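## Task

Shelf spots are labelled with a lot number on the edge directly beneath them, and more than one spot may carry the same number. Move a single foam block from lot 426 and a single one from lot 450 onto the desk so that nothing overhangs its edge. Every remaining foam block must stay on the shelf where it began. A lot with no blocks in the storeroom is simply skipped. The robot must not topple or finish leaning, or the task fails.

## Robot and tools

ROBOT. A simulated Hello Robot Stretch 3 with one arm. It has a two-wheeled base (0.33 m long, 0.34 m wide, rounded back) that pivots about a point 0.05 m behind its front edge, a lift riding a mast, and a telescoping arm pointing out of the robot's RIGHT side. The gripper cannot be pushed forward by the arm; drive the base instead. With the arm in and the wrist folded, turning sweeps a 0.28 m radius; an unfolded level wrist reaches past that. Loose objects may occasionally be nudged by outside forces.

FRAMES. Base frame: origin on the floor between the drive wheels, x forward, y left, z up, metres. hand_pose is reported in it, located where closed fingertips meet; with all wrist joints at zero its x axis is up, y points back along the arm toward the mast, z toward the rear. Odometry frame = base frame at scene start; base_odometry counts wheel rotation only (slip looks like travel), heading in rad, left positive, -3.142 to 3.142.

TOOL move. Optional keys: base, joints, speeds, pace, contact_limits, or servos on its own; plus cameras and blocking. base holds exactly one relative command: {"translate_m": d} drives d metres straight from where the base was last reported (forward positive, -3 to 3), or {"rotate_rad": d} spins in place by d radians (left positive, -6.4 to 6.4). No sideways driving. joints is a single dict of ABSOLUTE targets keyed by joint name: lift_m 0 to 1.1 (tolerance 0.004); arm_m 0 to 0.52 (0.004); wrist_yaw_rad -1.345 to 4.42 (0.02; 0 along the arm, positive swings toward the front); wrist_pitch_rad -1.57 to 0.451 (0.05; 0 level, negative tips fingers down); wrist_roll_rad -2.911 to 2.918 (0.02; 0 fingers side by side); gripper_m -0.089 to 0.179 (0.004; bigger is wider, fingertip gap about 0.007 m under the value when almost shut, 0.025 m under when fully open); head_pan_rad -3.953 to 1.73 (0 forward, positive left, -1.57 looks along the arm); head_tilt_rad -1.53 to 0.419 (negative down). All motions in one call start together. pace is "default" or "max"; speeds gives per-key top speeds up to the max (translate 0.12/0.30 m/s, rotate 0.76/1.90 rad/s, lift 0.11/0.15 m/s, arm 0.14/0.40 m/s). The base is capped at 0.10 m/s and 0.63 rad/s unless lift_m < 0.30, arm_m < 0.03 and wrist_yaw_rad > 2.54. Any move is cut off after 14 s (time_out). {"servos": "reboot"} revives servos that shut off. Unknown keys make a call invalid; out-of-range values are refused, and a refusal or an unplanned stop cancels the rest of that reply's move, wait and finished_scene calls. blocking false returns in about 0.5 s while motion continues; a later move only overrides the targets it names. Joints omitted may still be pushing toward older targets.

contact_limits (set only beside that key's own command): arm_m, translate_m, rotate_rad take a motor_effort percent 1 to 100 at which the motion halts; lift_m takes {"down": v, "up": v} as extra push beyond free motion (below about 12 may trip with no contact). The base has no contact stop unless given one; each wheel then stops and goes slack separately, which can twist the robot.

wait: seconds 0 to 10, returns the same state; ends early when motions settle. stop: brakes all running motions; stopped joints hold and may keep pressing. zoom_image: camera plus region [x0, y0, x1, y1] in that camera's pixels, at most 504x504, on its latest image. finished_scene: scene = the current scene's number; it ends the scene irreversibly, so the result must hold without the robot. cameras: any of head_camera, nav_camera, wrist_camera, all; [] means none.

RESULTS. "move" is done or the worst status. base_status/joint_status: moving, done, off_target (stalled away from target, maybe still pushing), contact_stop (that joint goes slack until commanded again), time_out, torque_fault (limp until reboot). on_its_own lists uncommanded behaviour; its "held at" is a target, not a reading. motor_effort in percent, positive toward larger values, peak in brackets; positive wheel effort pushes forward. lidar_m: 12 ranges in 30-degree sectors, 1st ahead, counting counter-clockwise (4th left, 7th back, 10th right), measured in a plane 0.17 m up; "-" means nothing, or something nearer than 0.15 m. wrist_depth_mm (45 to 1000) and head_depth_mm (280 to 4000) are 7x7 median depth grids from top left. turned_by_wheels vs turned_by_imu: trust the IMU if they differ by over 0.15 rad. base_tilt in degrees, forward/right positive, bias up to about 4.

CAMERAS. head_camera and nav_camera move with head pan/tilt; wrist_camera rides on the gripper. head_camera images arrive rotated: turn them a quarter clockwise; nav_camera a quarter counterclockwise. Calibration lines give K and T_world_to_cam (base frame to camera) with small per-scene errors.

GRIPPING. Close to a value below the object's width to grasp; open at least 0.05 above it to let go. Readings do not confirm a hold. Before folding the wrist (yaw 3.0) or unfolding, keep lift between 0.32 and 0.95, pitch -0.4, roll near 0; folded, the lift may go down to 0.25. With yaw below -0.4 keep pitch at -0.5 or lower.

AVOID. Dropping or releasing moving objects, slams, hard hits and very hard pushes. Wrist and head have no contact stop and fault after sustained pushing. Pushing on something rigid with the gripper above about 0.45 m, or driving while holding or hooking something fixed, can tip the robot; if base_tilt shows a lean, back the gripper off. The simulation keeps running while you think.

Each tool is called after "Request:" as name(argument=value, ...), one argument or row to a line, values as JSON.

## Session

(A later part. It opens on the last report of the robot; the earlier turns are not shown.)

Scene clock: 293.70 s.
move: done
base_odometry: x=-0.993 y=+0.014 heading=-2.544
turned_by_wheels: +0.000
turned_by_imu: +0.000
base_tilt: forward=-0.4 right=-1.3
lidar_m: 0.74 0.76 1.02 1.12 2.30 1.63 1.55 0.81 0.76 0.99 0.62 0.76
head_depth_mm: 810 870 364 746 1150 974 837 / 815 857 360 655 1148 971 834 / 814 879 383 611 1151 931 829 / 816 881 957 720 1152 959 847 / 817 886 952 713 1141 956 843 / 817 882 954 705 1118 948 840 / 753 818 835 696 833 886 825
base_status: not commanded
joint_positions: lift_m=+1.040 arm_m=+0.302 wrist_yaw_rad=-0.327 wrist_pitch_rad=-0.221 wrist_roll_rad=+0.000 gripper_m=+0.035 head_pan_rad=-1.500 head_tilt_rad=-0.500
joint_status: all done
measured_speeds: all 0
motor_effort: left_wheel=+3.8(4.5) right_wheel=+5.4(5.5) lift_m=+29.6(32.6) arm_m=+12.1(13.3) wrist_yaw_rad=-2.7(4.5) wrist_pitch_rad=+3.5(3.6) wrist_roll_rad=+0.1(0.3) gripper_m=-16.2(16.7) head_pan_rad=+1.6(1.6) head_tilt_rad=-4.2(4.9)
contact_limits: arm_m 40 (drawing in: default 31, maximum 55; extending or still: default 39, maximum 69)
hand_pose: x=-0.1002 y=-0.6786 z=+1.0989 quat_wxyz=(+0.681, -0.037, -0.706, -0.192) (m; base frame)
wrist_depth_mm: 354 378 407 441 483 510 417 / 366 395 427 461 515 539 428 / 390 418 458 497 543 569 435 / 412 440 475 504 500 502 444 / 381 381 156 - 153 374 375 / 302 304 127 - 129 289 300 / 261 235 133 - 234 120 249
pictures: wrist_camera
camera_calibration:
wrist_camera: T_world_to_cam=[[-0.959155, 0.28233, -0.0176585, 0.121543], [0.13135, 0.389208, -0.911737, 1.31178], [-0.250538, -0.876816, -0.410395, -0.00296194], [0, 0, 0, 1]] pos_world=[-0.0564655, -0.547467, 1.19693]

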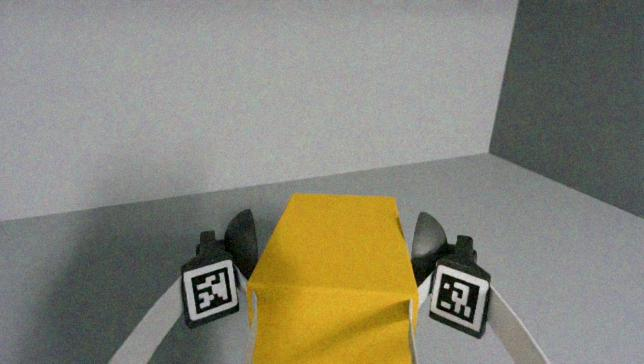

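Request:
move(
  joints={"arm_m": 0.0},
  speeds={"arm_m": 0.22},
  cameras=[],
)

Request:
move(
  joints={"lift_m": 0.8, "wrist_yaw_rad": 1.57},
  speeds={"wrist_yaw_rad": 0.9},
  cameras=["wrist_camera"],
)

Request:
move(
  base={"rotate_rad": 2.011},
  joints={"head_pan_rad": -0.5, "head_tilt_rad": -0.5},
  cameras=["nav_camera"],
)

Scene clock: 335.83 s.
move: done
base_odometry: x=-0.993 y=+0.014 heading=-2.544
turned_by_wheels: +0.000
turned_by_imu: +0.000
base_tilt: forward=-0.3 right=-1.3
lidar_m: 0.74 0.75 1.02 1.12 2.31 1.62 1.54 0.81 0.76 0.99 0.62 0.76
head_depth_mm: 814 879 955 919 - - - / 812 878 956 903 - - - / 814 884 959 776 1110 - - / 816 882 958 721 1150 956 845 / 817 881 951 711 1142 953 845 / 818 884 953 703 1117 948 840 / 754 818 835 697 874 885 823
base_status: not commanded
joint_positions: lift_m=+1.040 arm_m=+0.001 wrist_yaw_rad=-0.327 wrist_pitch_rad=-0.221 wrist_roll_rad=+0.000 gripper_m=+0.035 head_pan_rad=-1.500 head_tilt_rad=-0.500
joint_status: all done
measured_speeds: all 0
motor_effort: left_wheel=+4.0(4.5) right_wheel=+4.5(5.6) lift_m=+24.6(30.2) arm_m=-12.3(14.4) wrist_yaw_rad=-1.4(4.4) wrist_pitch_rad=+3.6(3.6) wrist_roll_rad=+0.2(0.3) gripper_m=-16.4(17.1) head_pan_rad=+2.0(2.3) head_tilt_rad=-4.0(5.1)
hand_pose: x=-0.1002 y=-0.3772 z=+1.0989 quat_wxyz=(+0.681, -0.037, -0.706, -0.192) (m; base frame)
wrist_depth_mm: 603 634 687 742 770 559 434 / 623 665 714 776 769 576 450 / 653 694 725 699 718 593 475 / 516 513 516 509 505 501 511 / 387 385 156 - 153 570 551 / 313 321 127 - 129 576 908 / 660 780 - - 771 120 795
pictures: none
No camera images: "cameras" was empty.

Scene clock: 338.83 s.
move: done
base_odometry: x=-0.993 y=+0.014 heading=-2.544
turned_by_wheels: +0.000
turned_by_imu: +0.000
base_tilt: forward=-0.4 right=-1.3
lidar_m: 0.73 0.75 1.02 1.13 2.30 1.63 1.54 0.81 0.76 1.00 0.62 0.76
head_depth_mm: 813 880 957 747 1147 977 834 / 812 878 958 738 1150 974 833 / 815 882 960 729 1153 931 829 / 814 882 959 719 1149 957 846 / 817 883 954 712 1139 953 841 / 816 885 953 705 1124 948 838 / 754 817 835 697 875 885 825
base_status: not commanded
joint_positions: lift_m=+0.800 arm_m=+0.001 wrist_yaw_rad=+1.567 wrist_pitch_rad=-0.221 wrist_roll_rad=+0.000 gripper_m=+0.035 head_pan_rad=-1.500 head_tilt_rad=-0.500
joint_status: all done
measured_speeds: all 0
motor_effort: left_wheel=+3.6(4.5) right_wheel=+4.9(5.6) lift_m=+25.4(27.3) arm_m=-9.1(12.8) wrist_yaw_rad=+2.8(5.3) wrist_pitch_rad=+3.4(3.6) wrist_roll_rad=+0.1(0.3) gripper_m=-16.5(16.9) head_pan_rad=+2.8(3.1) head_tilt_rad=-3.6(4.6)
hand_pose: x=+0.2233 y=-0.1466 z=+0.8589 quat_wxyz=(+0.553, +0.551, -0.442, +0.441) (m; base frame)
wrist_depth_mm: 610 610 608 604 617 627 622 / 647 651 647 650 658 666 666 / 686 679 683 690 706 714 700 / 741 736 730 722 756 768 766 / 781 794 154 - 153 822 816 / 843 828 127 - 129 845 865 / 912 909 130 - 956 122 954
pictures: wrist_camera
camera_calibration:
wrist_camera: T_world_to_cam=[[0.0374136, -0.999144, -0.0176576, -0.132975], [-0.410774, 0.000731147, -0.911737, 0.907512], [0.910969, 0.0413646, -0.410395, 0.321294], [0, 0, 0, 1]] pos_world=[0.085069, -0.146815, 0.956921]

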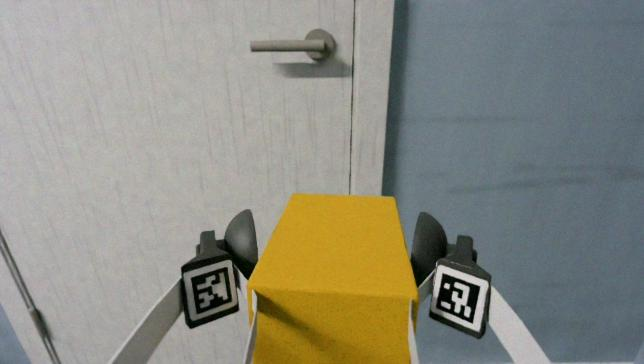

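Scene clock: 343.13 s.
move: done
base_odometry: x=-0.993 y=+0.014 heading=-0.534
turned_by_wheels: +2.011
turned_by_imu: +1.979
base_tilt: forward=-0.2 right=-1.3
lidar_m: 2.61 1.68 1.54 1.55 1.02 1.00 0.62 0.83 0.74 0.74 0.92 1.13
head_depth_mm: 1536 1549 1556 1422 1581 1552 1345 / 1999 2028 2010 1384 1954 1604 1335 / 2879 2893 2445 1368 1368 1544 1332 / 3250 3543 2387 1352 2036 1627 1324 / 3177 3472 2344 1337 2012 1621 1315 / 3155 3400 3701 2808 2089 1608 1314 / 3114 3391 3677 2946 2082 1601 1309
base_status: done
joint_positions: lift_m=+0.800 arm_m=+0.001 wrist_yaw_rad=+1.567 wrist_pitch_rad=-0.221 wrist_roll_rad=+0.000 gripper_m=+0.035 head_pan_rad=-0.500 head_tilt_rad=-0.500
joint_status: all done
measured_speeds: all 0
motor_effort: left_wheel=-8.9(13.0) right_wheel=+8.8(11.9) lift_m=+25.0(30.0) arm_m=-11.8(12.8) wrist_yaw_rad=+2.1(3.7) wrist_pitch_rad=+3.5(3.6) wrist_roll_rad=+0.1(0.4) gripper_m=-16.3(16.9) head_pan_rad=-3.6(5.5) head_tilt_rad=-2.4(6.1)
hand_pose: x=+0.2233 y=-0.1465 z=+0.8589 quat_wxyz=(+0.553, +0.551, -0.442, +0.441) (m; base frame)
wrist_depth_mm: - - - - - - - / - - - - - - - / - - - - - 958 868 / - - - - - - - / - - 155 - 164 - - / - - 127 - 129 - - / - - 127 - - 122 -
pictures: nav_camera (sideways)
camera_calibration:
nav_camera: T_world_to_cam=[[0.408596, -0.203689, 0.889697, -1.11719], [-0.464417, -0.885554, 0.0105446, 0.0392826], [0.785727, -0.417499, -0.45643, 0.542463], [0, 0, 0, 1]] pos_world=[0.048496, 0.0337049, 1.24114]

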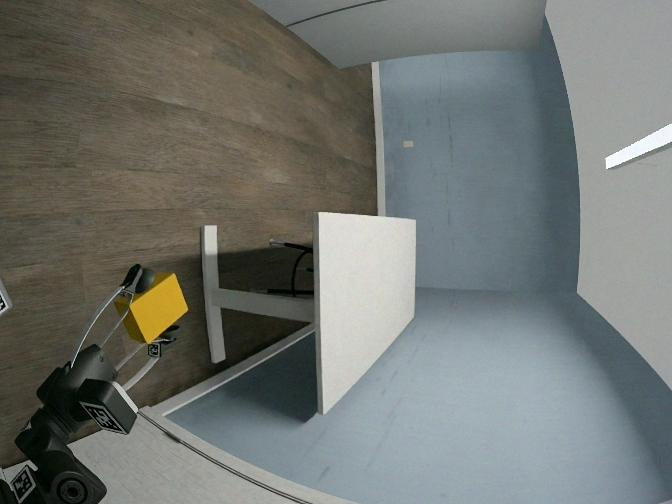

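Request:
move(
  base={"translate_m": 0.75},
  cameras=[],
)

Request:
move(
  base={"translate_m": 0.71},
  joints={"head_pan_rad": -1.5, "head_tilt_rad": -0.6},
  cameras=[],
)

Request:
move(
  base={"rotate_rad": -0.413},
  cameras=["head_camera"],
)

Scene clock: 369.87 s.
move: done
base_odometry: x=-0.347 y=-0.367 heading=-0.534
turned_by_wheels: +0.000
turned_by_imu: +0.000
base_tilt: forward=-0.5 right=-1.3
lidar_m: 2.13 1.39 1.27 1.28 1.58 1.27 1.37 1.10 1.00 0.67 0.67 1.02
head_depth_mm: 2102 2097 2132 1400 966 739 598 / 2653 2779 2781 1386 958 734 613 / 2654 2894 3107 1368 998 1537 1330 / 2645 2858 3092 2706 2062 1636 1331 / 2599 2785 3062 3012 2112 1623 1323 / 2568 2768 3033 2988 2083 1606 1313 / 2531 2743 2979 2956 2066 1602 1304
base_status: done
joint_positions: lift_m=+0.800 arm_m=+0.001 wrist_yaw_rad=+1.567 wrist_pitch_rad=-0.221 wrist_roll_rad=+0.000 gripper_m=+0.035 head_pan_rad=-0.500 head_tilt_rad=-0.500
joint_status: not commanded
measured_speeds: all 0
motor_effort: left_wheel=+2.4(8.3) right_wheel=+8.0(13.6) lift_m=+29.1(30.3) arm_m=-9.3(12.1) wrist_yaw_rad=+1.4(3.5) wrist_pitch_rad=+3.4(3.6) wrist_roll_rad=+0.1(0.4) gripper_m=-16.3(17.0) head_pan_rad=-2.8(3.8) head_tilt_rad=-0.5(2.9)
hand_pose: x=+0.2233 y=-0.1465 z=+0.8589 quat_wxyz=(+0.553, +0.551, -0.442, +0.441) (m; base frame)
wrist_depth_mm: - - - - - - - / - - - - - - - / - - - - - - 849 / - - - - - - 575 / - - 155 - 164 - 431 / - - 127 - 129 - 341 / - - 127 - - 120 288
pictures: none
No camera images: "cameras" was empty.

Scene clock: 378.07 s.
move: done
base_odometry: x=+0.264 y=-0.729 heading=-0.534
turned_by_wheels: +0.000
turned_by_imu: +0.000
base_tilt: forward=-0.3 right=-1.2
lidar_m: 1.70 1.12 1.01 1.02 1.26 1.90 2.07 1.41 0.83 0.69 1.29 2.40
head_depth_mm: 1041 1128 1232 1154 851 676 1237 / 1084 1179 1296 1141 846 690 1264 / 1135 1233 1366 1127 839 727 1256 / 1190 1299 1417 1116 832 1131 1216 / 1243 1371 1470 1107 827 1410 1245 / 1304 1448 1541 1096 853 1479 1236 / 1379 1539 1632 1087 909 1480 1233
base_status: done
joint_positions: lift_m=+0.800 arm_m=+0.001 wrist_yaw_rad=+1.567 wrist_pitch_rad=-0.221 wrist_roll_rad=+0.000 gripper_m=+0.035 head_pan_rad=-1.500 head_tilt_rad=-0.600
joint_status: all done
measured_speeds: all 0
motor_effort: left_wheel=+0.6(8.7) right_wheel=+9.4(14.3) lift_m=+28.3(29.8) arm_m=-7.3(10.3) wrist_yaw_rad=+0.5(3.3) wrist_pitch_rad=+3.5(3.6) wrist_roll_rad=-0.1(0.3) gripper_m=-16.2(16.9) head_pan_rad=+3.5(5.4) head_tilt_rad=-5.1(7.3)
hand_pose: x=+0.2233 y=-0.1465 z=+0.8589 quat_wxyz=(+0.553, +0.551, -0.442, +0.441) (m; base frame)
wrist_depth_mm: 969 - - - - - - / - - - - - - - / - - - - - - - / - - - - - - - / - - 155 - 164 - - / - - 128 - 129 - - / - - 127 - - 122 -
pictures: none
No camera images: "cameras" was empty.

Scene clock: 379.83 s.
move: done
base_odometry: x=+0.264 y=-0.729 heading=-0.947
turned_by_wheels: -0.413
turned_by_imu: -0.407
base_tilt: forward=-0.4 right=-1.2
lidar_m: 2.41 1.49 1.06 1.01 1.04 1.39 1.89 1.87 0.84 0.83 0.69 1.29
head_depth_mm: 1053 1162 1281 1376 852 717 1264 / 1058 1163 1293 1140 843 713 1264 / 1062 1169 1299 1126 837 708 1252 / 1063 1169 1300 1113 831 725 1246 / 1066 1172 1307 1104 823 720 1238 / 1072 1178 1316 1093 820 717 1237 / 1078 1181 1319 1081 815 1007 1202
base_status: done
joint_positions: lift_m=+0.800 arm_m=+0.001 wrist_yaw_rad=+1.567 wrist_pitch_rad=-0.221 wrist_roll_rad=+0.000 gripper_m=+0.035 head_pan_rad=-1.500 head_tilt_rad=-0.600
joint_status: not commanded
measured_speeds: all 0
motor_effort: left_wheel=+8.3(12.2) right_wheel=-9.5(13.2) lift_m=+28.1(29.1) arm_m=-8.2(8.2) wrist_yaw_rad=+2.4(2.8) wrist_pitch_rad=+3.5(3.6) wrist_roll_rad=+0.1(0.3) gripper_m=-16.3(16.9) head_pan_rad=+2.7(4.0) head_tilt_rad=-4.5(5.8)
hand_pose: x=+0.2233 y=-0.1465 z=+0.8589 quat_wxyz=(+0.553, +0.551, -0.442, +0.441) (m; base frame)
wrist_depth_mm: - - - - - - - / - - - - - - - / - - - - - 869 849 / - - - - - - 581 / - - 154 - 163 - 451 / - - 127 - 129 - - / - - 127 - - 122 -
pictures: head_camera (sideways)
camera_calibration:
head_camera: T_world_to_cam=[[-0.0830276, 0.515682, -0.852748, 1.12547], [0.996523, 0.0488916, -0.0674601, 0.0813529], [0.00690431, -0.855384, -0.517948, 0.629602], [0, 0, 0, 1]] pos_world=[0.00802784, -0.045809, 1.29133]

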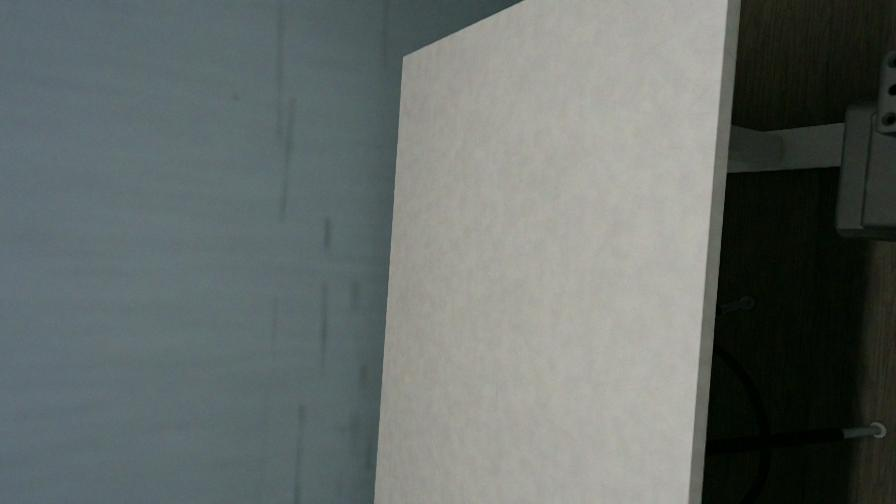

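Request:
move(
  joints={"wrist_yaw_rad": 0.0, "arm_m": 0.26},
  speeds={"arm_m": 0.15, "wrist_yaw_rad": 0.8},
  cameras=[],
)

Request:
move(
  joints={"lift_m": 0.705},
  speeds={"lift_m": 0.08},
  cameras=["wrist_camera"],
)

Request:
move(
  joints={"lift_m": 0.694},
  speeds={"lift_m": 0.02},
  contact_limits={"lift_m": {"down": 20}},
  cameras=["wrist_camera"],
)

Scene clock: 396.70 s.
move: done
base_odometry: x=+0.264 y=-0.729 heading=-0.947
turned_by_wheels: +0.000
turned_by_imu: +0.000
base_tilt: forward=-0.4 right=-1.1
lidar_m: 2.40 1.49 1.06 1.01 1.04 1.39 1.89 1.87 0.84 0.83 0.69 1.29
head_depth_mm: 1058 1159 1288 1372 794 319 290 / 1057 1164 1290 1141 436 662 1265 / 1063 1169 1299 1124 449 671 1251 / 1065 1167 1301 1119 749 725 1248 / 1067 1177 1311 1102 824 720 1238 / 1075 1179 1314 1091 820 717 1230 / 1072 1185 1317 1084 815 1007 1199
base_status: not commanded
joint_positions: lift_m=+0.800 arm_m=+0.260 wrist_yaw_rad=+0.003 wrist_pitch_rad=-0.221 wrist_roll_rad=+0.000 gripper_m=+0.035 head_pan_rad=-1.500 head_tilt_rad=-0.600
joint_status: all done
measured_speeds: all 0
motor_effort: left_wheel=+7.7(8.6) right_wheel=-9.5(10.5) lift_m=+27.8(28.6) arm_m=+13.0(14.4) wrist_yaw_rad=-2.8(6.9) wrist_pitch_rad=+3.4(3.6) wrist_roll_rad=+0.1(0.3) gripper_m=-16.2(17.0) head_pan_rad=+3.0(3.4) head_tilt_rad=-3.4(5.1)
hand_pose: x=-0.0208 y=-0.6497 z=+0.8589 quat_wxyz=(+0.703, +0.079, -0.702, -0.077) (m; base frame)
wrist_depth_mm: 736 727 720 731 724 714 713 / 780 769 771 777 766 772 758 / 816 818 815 806 816 813 812 / 591 585 588 580 577 572 854 / 441 438 156 - 153 430 458 / 350 350 127 - 129 332 345 / 302 272 133 - 269 120 288
pictures: none
No camera images: "cameras" was empty.

Scene clock: 398.57 s.
move: done
base_odometry: x=+0.264 y=-0.729 heading=-0.947
turned_by_wheels: +0.000
turned_by_imu: +0.000
base_tilt: forward=-0.3 right=-1.0
lidar_m: 2.40 1.49 1.06 1.01 1.04 1.39 1.89 1.87 0.84 0.83 0.69 1.29
head_depth_mm: 1053 1161 1285 1372 850 698 372 / 1055 1167 1296 1140 844 458 408 / 1063 1167 1294 1123 756 500 1255 / 1065 1170 1303 1117 785 702 1247 / 1071 1176 1306 1102 825 720 1240 / 1071 1180 1310 1096 818 716 1234 / 1075 1182 1320 1083 813 1009 1200
base_status: not commanded
joint_positions: lift_m=+0.705 arm_m=+0.260 wrist_yaw_rad=+0.003 wrist_pitch_rad=-0.221 wrist_roll_rad=+0.000 gripper_m=+0.035 head_pan_rad=-1.500 head_tilt_rad=-0.600
joint_status: all done
measured_speeds: all 0
motor_effort: left_wheel=+7.9(8.2) right_wheel=-9.1(10.2) lift_m=+24.2(28.6) arm_m=+11.0(12.8) wrist_yaw_rad=-2.1(4.9) wrist_pitch_rad=+3.4(3.6) wrist_roll_rad=+0.0(0.3) gripper_m=-16.5(16.9) head_pan_rad=+3.2(3.4) head_tilt_rad=-3.9(4.6)
hand_pose: x=-0.0208 y=-0.6497 z=+0.7639 quat_wxyz=(+0.703, +0.079, -0.702, -0.077) (m; base frame)
wrist_depth_mm: 741 731 733 725 721 718 721 / 776 761 774 767 759 756 758 / 529 524 519 519 510 510 799 / 348 346 346 344 343 340 340 / 262 261 156 - 158 255 255 / 208 208 127 - 129 196 205 / 179 162 161 - 161 120 170
pictures: wrist_camera
camera_calibration:
wrist_camera: T_world_to_cam=[[-0.99887, -0.044133, -0.0176577, -0.0292819], [-0.00203168, 0.41077, -0.911737, 0.995878], [0.0474909, -0.91067, -0.410395, -0.110955], [0, 0, 0, 1]] pos_world=[-0.0219561, -0.511413, 0.861926]

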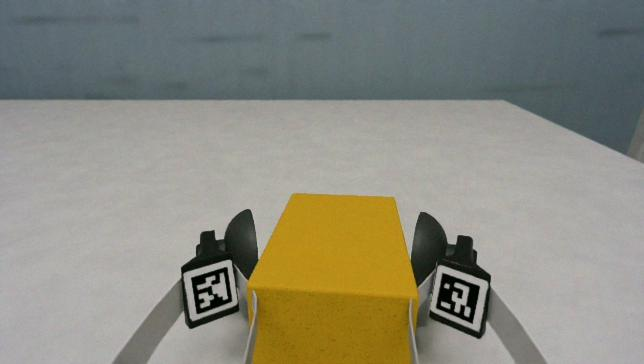

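Scene clock: 399.50 s.
move: done
base_odometry: x=+0.264 y=-0.729 heading=-0.947
turned_by_wheels: +0.000
turned_by_imu: +0.000
base_tilt: forward=-0.4 right=-1.2
lidar_m: 2.40 1.49 1.06 1.01 1.04 1.38 1.90 1.87 0.84 0.83 0.69 1.29
head_depth_mm: 1057 1159 1289 1373 849 698 402 / 1059 1166 1292 1140 843 464 400 / 1060 1166 1295 1129 797 501 1250 / 1063 1175 1303 1112 796 702 1249 / 1068 1180 1311 1107 824 721 1239 / 1072 1177 1309 1093 820 715 1236 / 1074 1180 1320 1083 812 1005 1198
base_status: not commanded
joint_positions: lift_m=+0.694 arm_m=+0.260 wrist_yaw_rad=+0.003 wrist_pitch_rad=-0.221 wrist_roll_rad=+0.000 gripper_m=+0.035 head_pan_rad=-1.500 head_tilt_rad=-0.600
joint_status: all done
measured_speeds: all 0
motor_effort: left_wheel=+7.6(8.2) right_wheel=-9.3(10.1) lift_m=+23.9(26.2) arm_m=+10.3(11.4) wrist_yaw_rad=-3.1(3.6) wrist_pitch_rad=+3.5(3.6) wrist_roll_rad=+0.1(0.3) gripper_m=-16.1(16.8) head_pan_rad=+2.2(2.9) head_tilt_rad=-3.3(4.2)
contact_limits: lift_m down 20 (down: maximum 72; up: maximum 65)
hand_pose: x=-0.0208 y=-0.6497 z=+0.7529 quat_wxyz=(+0.703, +0.079, -0.702, -0.077) (m; base frame)
wrist_depth_mm: 736 741 732 728 719 727 716 / 773 767 773 766 756 759 764 / 486 485 479 475 473 470 789 / 323 321 319 337 317 313 312 / 241 240 156 - 153 234 235 / 192 191 128 - 129 182 188 / 160 149 149 - 153 120 158
pictures: wrist_camera
camera_calibration:
wrist_camera: T_world_to_cam=[[-0.99887, -0.0441325, -0.0176575, -0.029476], [-0.00203158, 0.41077, -0.911737, 0.98585], [0.0474904, -0.91067, -0.410395, -0.115469], [0, 0, 0, 1]] pos_world=[-0.0219561, -0.511413, 0.850927]

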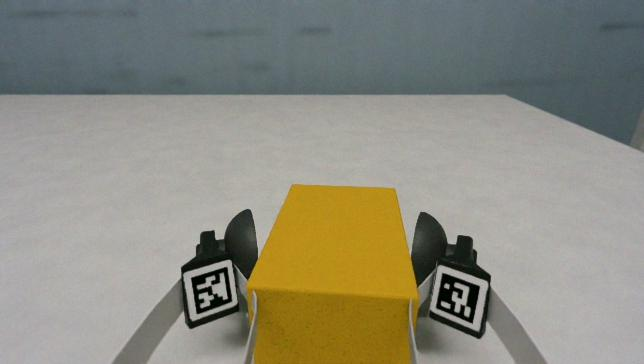

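Request:
move(
  joints={"lift_m": 0.687},
  speeds={"lift_m": 0.02},
  contact_limits={"lift_m": {"down": 20}},
  cameras=[],
)

Scene clock: 405.50 s.
move: done
base_odometry: x=+0.264 y=-0.729 heading=-0.947
turned_by_wheels: +0.000
turned_by_imu: +0.000
base_tilt: forward=-0.3 right=-1.2
lidar_m: 2.40 1.48 1.06 1.01 1.04 1.39 1.90 1.87 0.84 0.83 0.69 1.29
head_depth_mm: 1057 1161 1287 1374 849 716 1184 / 1058 1163 1292 1138 842 486 400 / 1063 1166 1295 1123 801 506 1255 / 1067 1175 1303 1116 798 681 1244 / 1064 1173 1312 1106 825 720 1239 / 1075 1182 1313 1098 819 716 1236 / 1075 1186 1317 1081 814 1007 1204
base_status: not commanded
joint_positions: lift_m=+0.687 arm_m=+0.260 wrist_yaw_rad=+0.003 wrist_pitch_rad=-0.201 wrist_roll_rad=+0.000 gripper_m=+0.035 head_pan_rad=-1.500 head_tilt_rad=-0.600
joint_status: all done
measured_speeds: all 0
motor_effort: left_wheel=+7.4(8.1) right_wheel=-9.6(10.1) lift_m=+21.7(25.5) arm_m=+7.4(8.4) wrist_yaw_rad=-3.6(4.6) wrist_pitch_rad=-0.2(3.5) wrist_roll_rad=+0.0(0.3) gripper_m=-16.4(16.7) head_pan_rad=+2.1(2.7) head_tilt_rad=-2.7(3.4)
contact_limits: lift_m down 20 (down: maximum 72; up: maximum 65)
hand_pose: x=-0.0208 y=-0.6513 z=+0.7510 quat_wxyz=(+0.704, +0.072, -0.703, -0.070) (m; base frame)
wrist_depth_mm: 733 736 735 723 720 711 714 / 767 781 765 770 770 759 759 / 510 508 504 501 499 488 784 / 329 326 324 348 323 318 317 / 241 240 156 - 152 237 235 / 198 190 127 - 129 180 187 / 158 122 151 - 151 123 156
pictures: none
No camera images: "cameras" was empty.

Request:
move(
  joints={"lift_m": 0.689},
  cameras=[],
)

Request:
move(
  joints={"gripper_m": 0.179},
  cameras=["wrist_camera"],
)

Request:
move(
  joints={"arm_m": 0.0},
  speeds={"arm_m": 0.25},
  cameras=["head_camera"],
)

Request:
move(
  joints={"lift_m": 0.75, "wrist_pitch_rad": -0.4, "wrist_yaw_rad": 3.0, "gripper_m": 0.037},
  pace="max",
  cameras=[],
)

Request:
move(
  joints={"lift_m": 0.27, "head_pan_rad": 0.0, "head_tilt_rad": -0.35},
  pace="max",
  cameras=["nav_camera"],
)

Scene clock: 451.30 s.
move: done
base_odometry: x=+0.264 y=-0.729 heading=-0.947
turned_by_wheels: +0.000
turned_by_imu: +0.000
base_tilt: forward=-0.3 right=-1.1
lidar_m: 2.40 1.49 1.06 1.01 1.04 1.39 1.89 1.87 0.84 0.83 0.69 1.29
head_depth_mm: 1055 1159 1289 1373 848 699 1184 / 1057 1166 1294 1141 842 470 400 / 1060 1163 1297 1122 799 506 1251 / 1063 1173 1305 1113 795 681 1249 / 1069 1174 1302 1103 824 722 1243 / 1070 1176 1311 1093 817 718 1235 / 1077 1184 1320 1084 813 1008 1204
base_status: not commanded
joint_positions: lift_m=+0.689 arm_m=+0.260 wrist_yaw_rad=+0.003 wrist_pitch_rad=-0.206 wrist_roll_rad=+0.000 gripper_m=+0.035 head_pan_rad=-1.500 head_tilt_rad=-0.600
joint_status: all done
measured_speeds: all 0
motor_effort: left_wheel=+7.3(8.3) right_wheel=-9.7(9.8) lift_m=+27.3(28.5) arm_m=+5.3(5.8) wrist_yaw_rad=-1.5(4.1) wrist_pitch_rad=+0.7(1.1) wrist_roll_rad=+0.0(0.3) gripper_m=-16.5(17.0) head_pan_rad=+1.8(2.5) head_tilt_rad=-1.8(2.5)
hand_pose: x=-0.0208 y=-0.6508 z=+0.7516 quat_wxyz=(+0.704, +0.074, -0.703, -0.072) (m; base frame)
wrist_depth_mm: 731 739 730 722 731 711 713 / 782 779 766 772 759 763 761 / 499 495 493 491 490 482 779 / 325 324 322 343 319 318 314 / 239 238 156 - 150 235 234 / 191 190 128 - 129 180 187 / 158 122 152 - 151 120 155
pictures: none
No camera images: "cameras" was empty.

Scene clock: 453.30 s.
move: done
base_odometry: x=+0.264 y=-0.729 heading=-0.947
turned_by_wheels: +0.000
turned_by_imu: +0.000
base_tilt: forward=-0.3 right=-1.2
lidar_m: 2.39 1.48 1.06 1.01 1.04 1.39 1.89 1.87 0.84 0.83 0.69 1.29
head_depth_mm: 1056 1162 1289 1373 849 697 1184 / 1060 1160 1294 1137 844 471 400 / 1061 1168 1296 1124 800 506 1248 / 1063 1171 1298 1117 799 681 1246 / 1066 1174 1307 1101 824 721 1241 / 1072 1175 1311 1088 818 716 1238 / 1077 1185 1319 1082 815 1009 1199
base_status: not commanded
joint_positions: lift_m=+0.689 arm_m=+0.260 wrist_yaw_rad=+0.003 wrist_pitch_rad=-0.213 wrist_roll_rad=+0.000 gripper_m=+0.179 head_pan_rad=-1.500 head_tilt_rad=-0.600
joint_status: all done
measured_speeds: all 0
motor_effort: left_wheel=+7.3(8.1) right_wheel=-8.4(10.2) lift_m=+24.0(27.4) arm_m=+3.7(5.5) wrist_yaw_rad=-3.1(4.7) wrist_pitch_rad=+2.0(2.1) wrist_roll_rad=+0.1(0.3) gripper_m=+0.6(83.9) head_pan_rad=+2.0(2.6) head_tilt_rad=-2.1(2.4)
hand_pose: x=-0.0208 y=-0.6503 z=+0.7499 quat_wxyz=(+0.704, +0.077, -0.703, -0.075) (m; base frame)
wrist_depth_mm: 730 737 732 734 726 717 711 / 772 766 768 763 751 758 752 / 485 484 477 474 471 467 791 / 317 316 316 337 312 310 309 / 236 223 233 - 221 232 231 / 118 140 179 - 185 185 121 / 118 150 155 - 153 154 110
pictures: wrist_camera
camera_calibration:
wrist_camera: T_world_to_cam=[[-0.998873, -0.0441783, -0.0173256, -0.0298576], [-0.00197152, 0.403421, -0.915012, 0.981027], [0.0474132, -0.913947, -0.403054, -0.124927], [0, 0, 0, 1]] pos_world=[-0.0219667, -0.511263, 0.846783]

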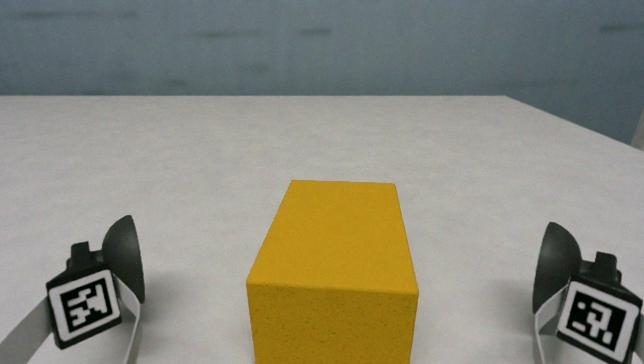

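Scene clock: 456.30 s.
move: done
base_odometry: x=+0.264 y=-0.729 heading=-0.947
turned_by_wheels: +0.000
turned_by_imu: +0.000
base_tilt: forward=-0.4 right=-1.2
lidar_m: 2.40 1.48 1.06 1.01 1.04 1.38 1.90 1.87 0.84 0.83 0.69 1.28
head_depth_mm: 1054 1159 1290 1371 849 717 1263 / 1063 1161 1289 1138 844 712 1206 / 1065 1164 1293 1128 809 708 1251 / 1068 1169 1298 1113 802 724 1241 / 1068 1180 1302 1105 824 720 1187 / 1073 1180 1315 1095 818 715 1234 / 1074 1185 1317 1079 813 1009 1201
base_status: not commanded
joint_positions: lift_m=+0.689 arm_m=+0.001 wrist_yaw_rad=+0.003 wrist_pitch_rad=-0.214 wrist_roll_rad=+0.000 gripper_m=+0.179 head_pan_rad=-1.500 head_tilt_rad=-0.600
joint_status: all done
measured_speeds: all 0
motor_effort: left_wheel=+7.3(8.0) right_wheel=-9.1(9.6) lift_m=+28.8(29.9) arm_m=-12.2(14.2) wrist_yaw_rad=-2.7(4.7) wrist_pitch_rad=+2.1(2.2) wrist_roll_rad=+0.0(0.3) gripper_m=+0.4(1.1) head_pan_rad=+1.9(2.3) head_tilt_rad=-0.8(2.6)
hand_pose: x=-0.0208 y=-0.3908 z=+0.7497 quat_wxyz=(+0.704, +0.077, -0.703, -0.075) (m; base frame)
wrist_depth_mm: 974 - 976 972 980 967 952 / - - - - - - - / 489 482 478 398 477 465 - / 320 317 317 315 313 312 311 / 262 258 259 255 251 249 245 / 119 141 - - - - 121 / 118 - - - - - 111
pictures: head_camera (sideways)
camera_calibration:
head_camera: T_world_to_cam=[[-0.0830275, 0.515681, -0.852748, 1.12547], [0.996523, 0.0488914, -0.0674601, 0.0813529], [0.00690411, -0.855384, -0.517948, 0.629601], [0, 0, 0, 1]] pos_world=[0.00802783, -0.045809, 1.29133]

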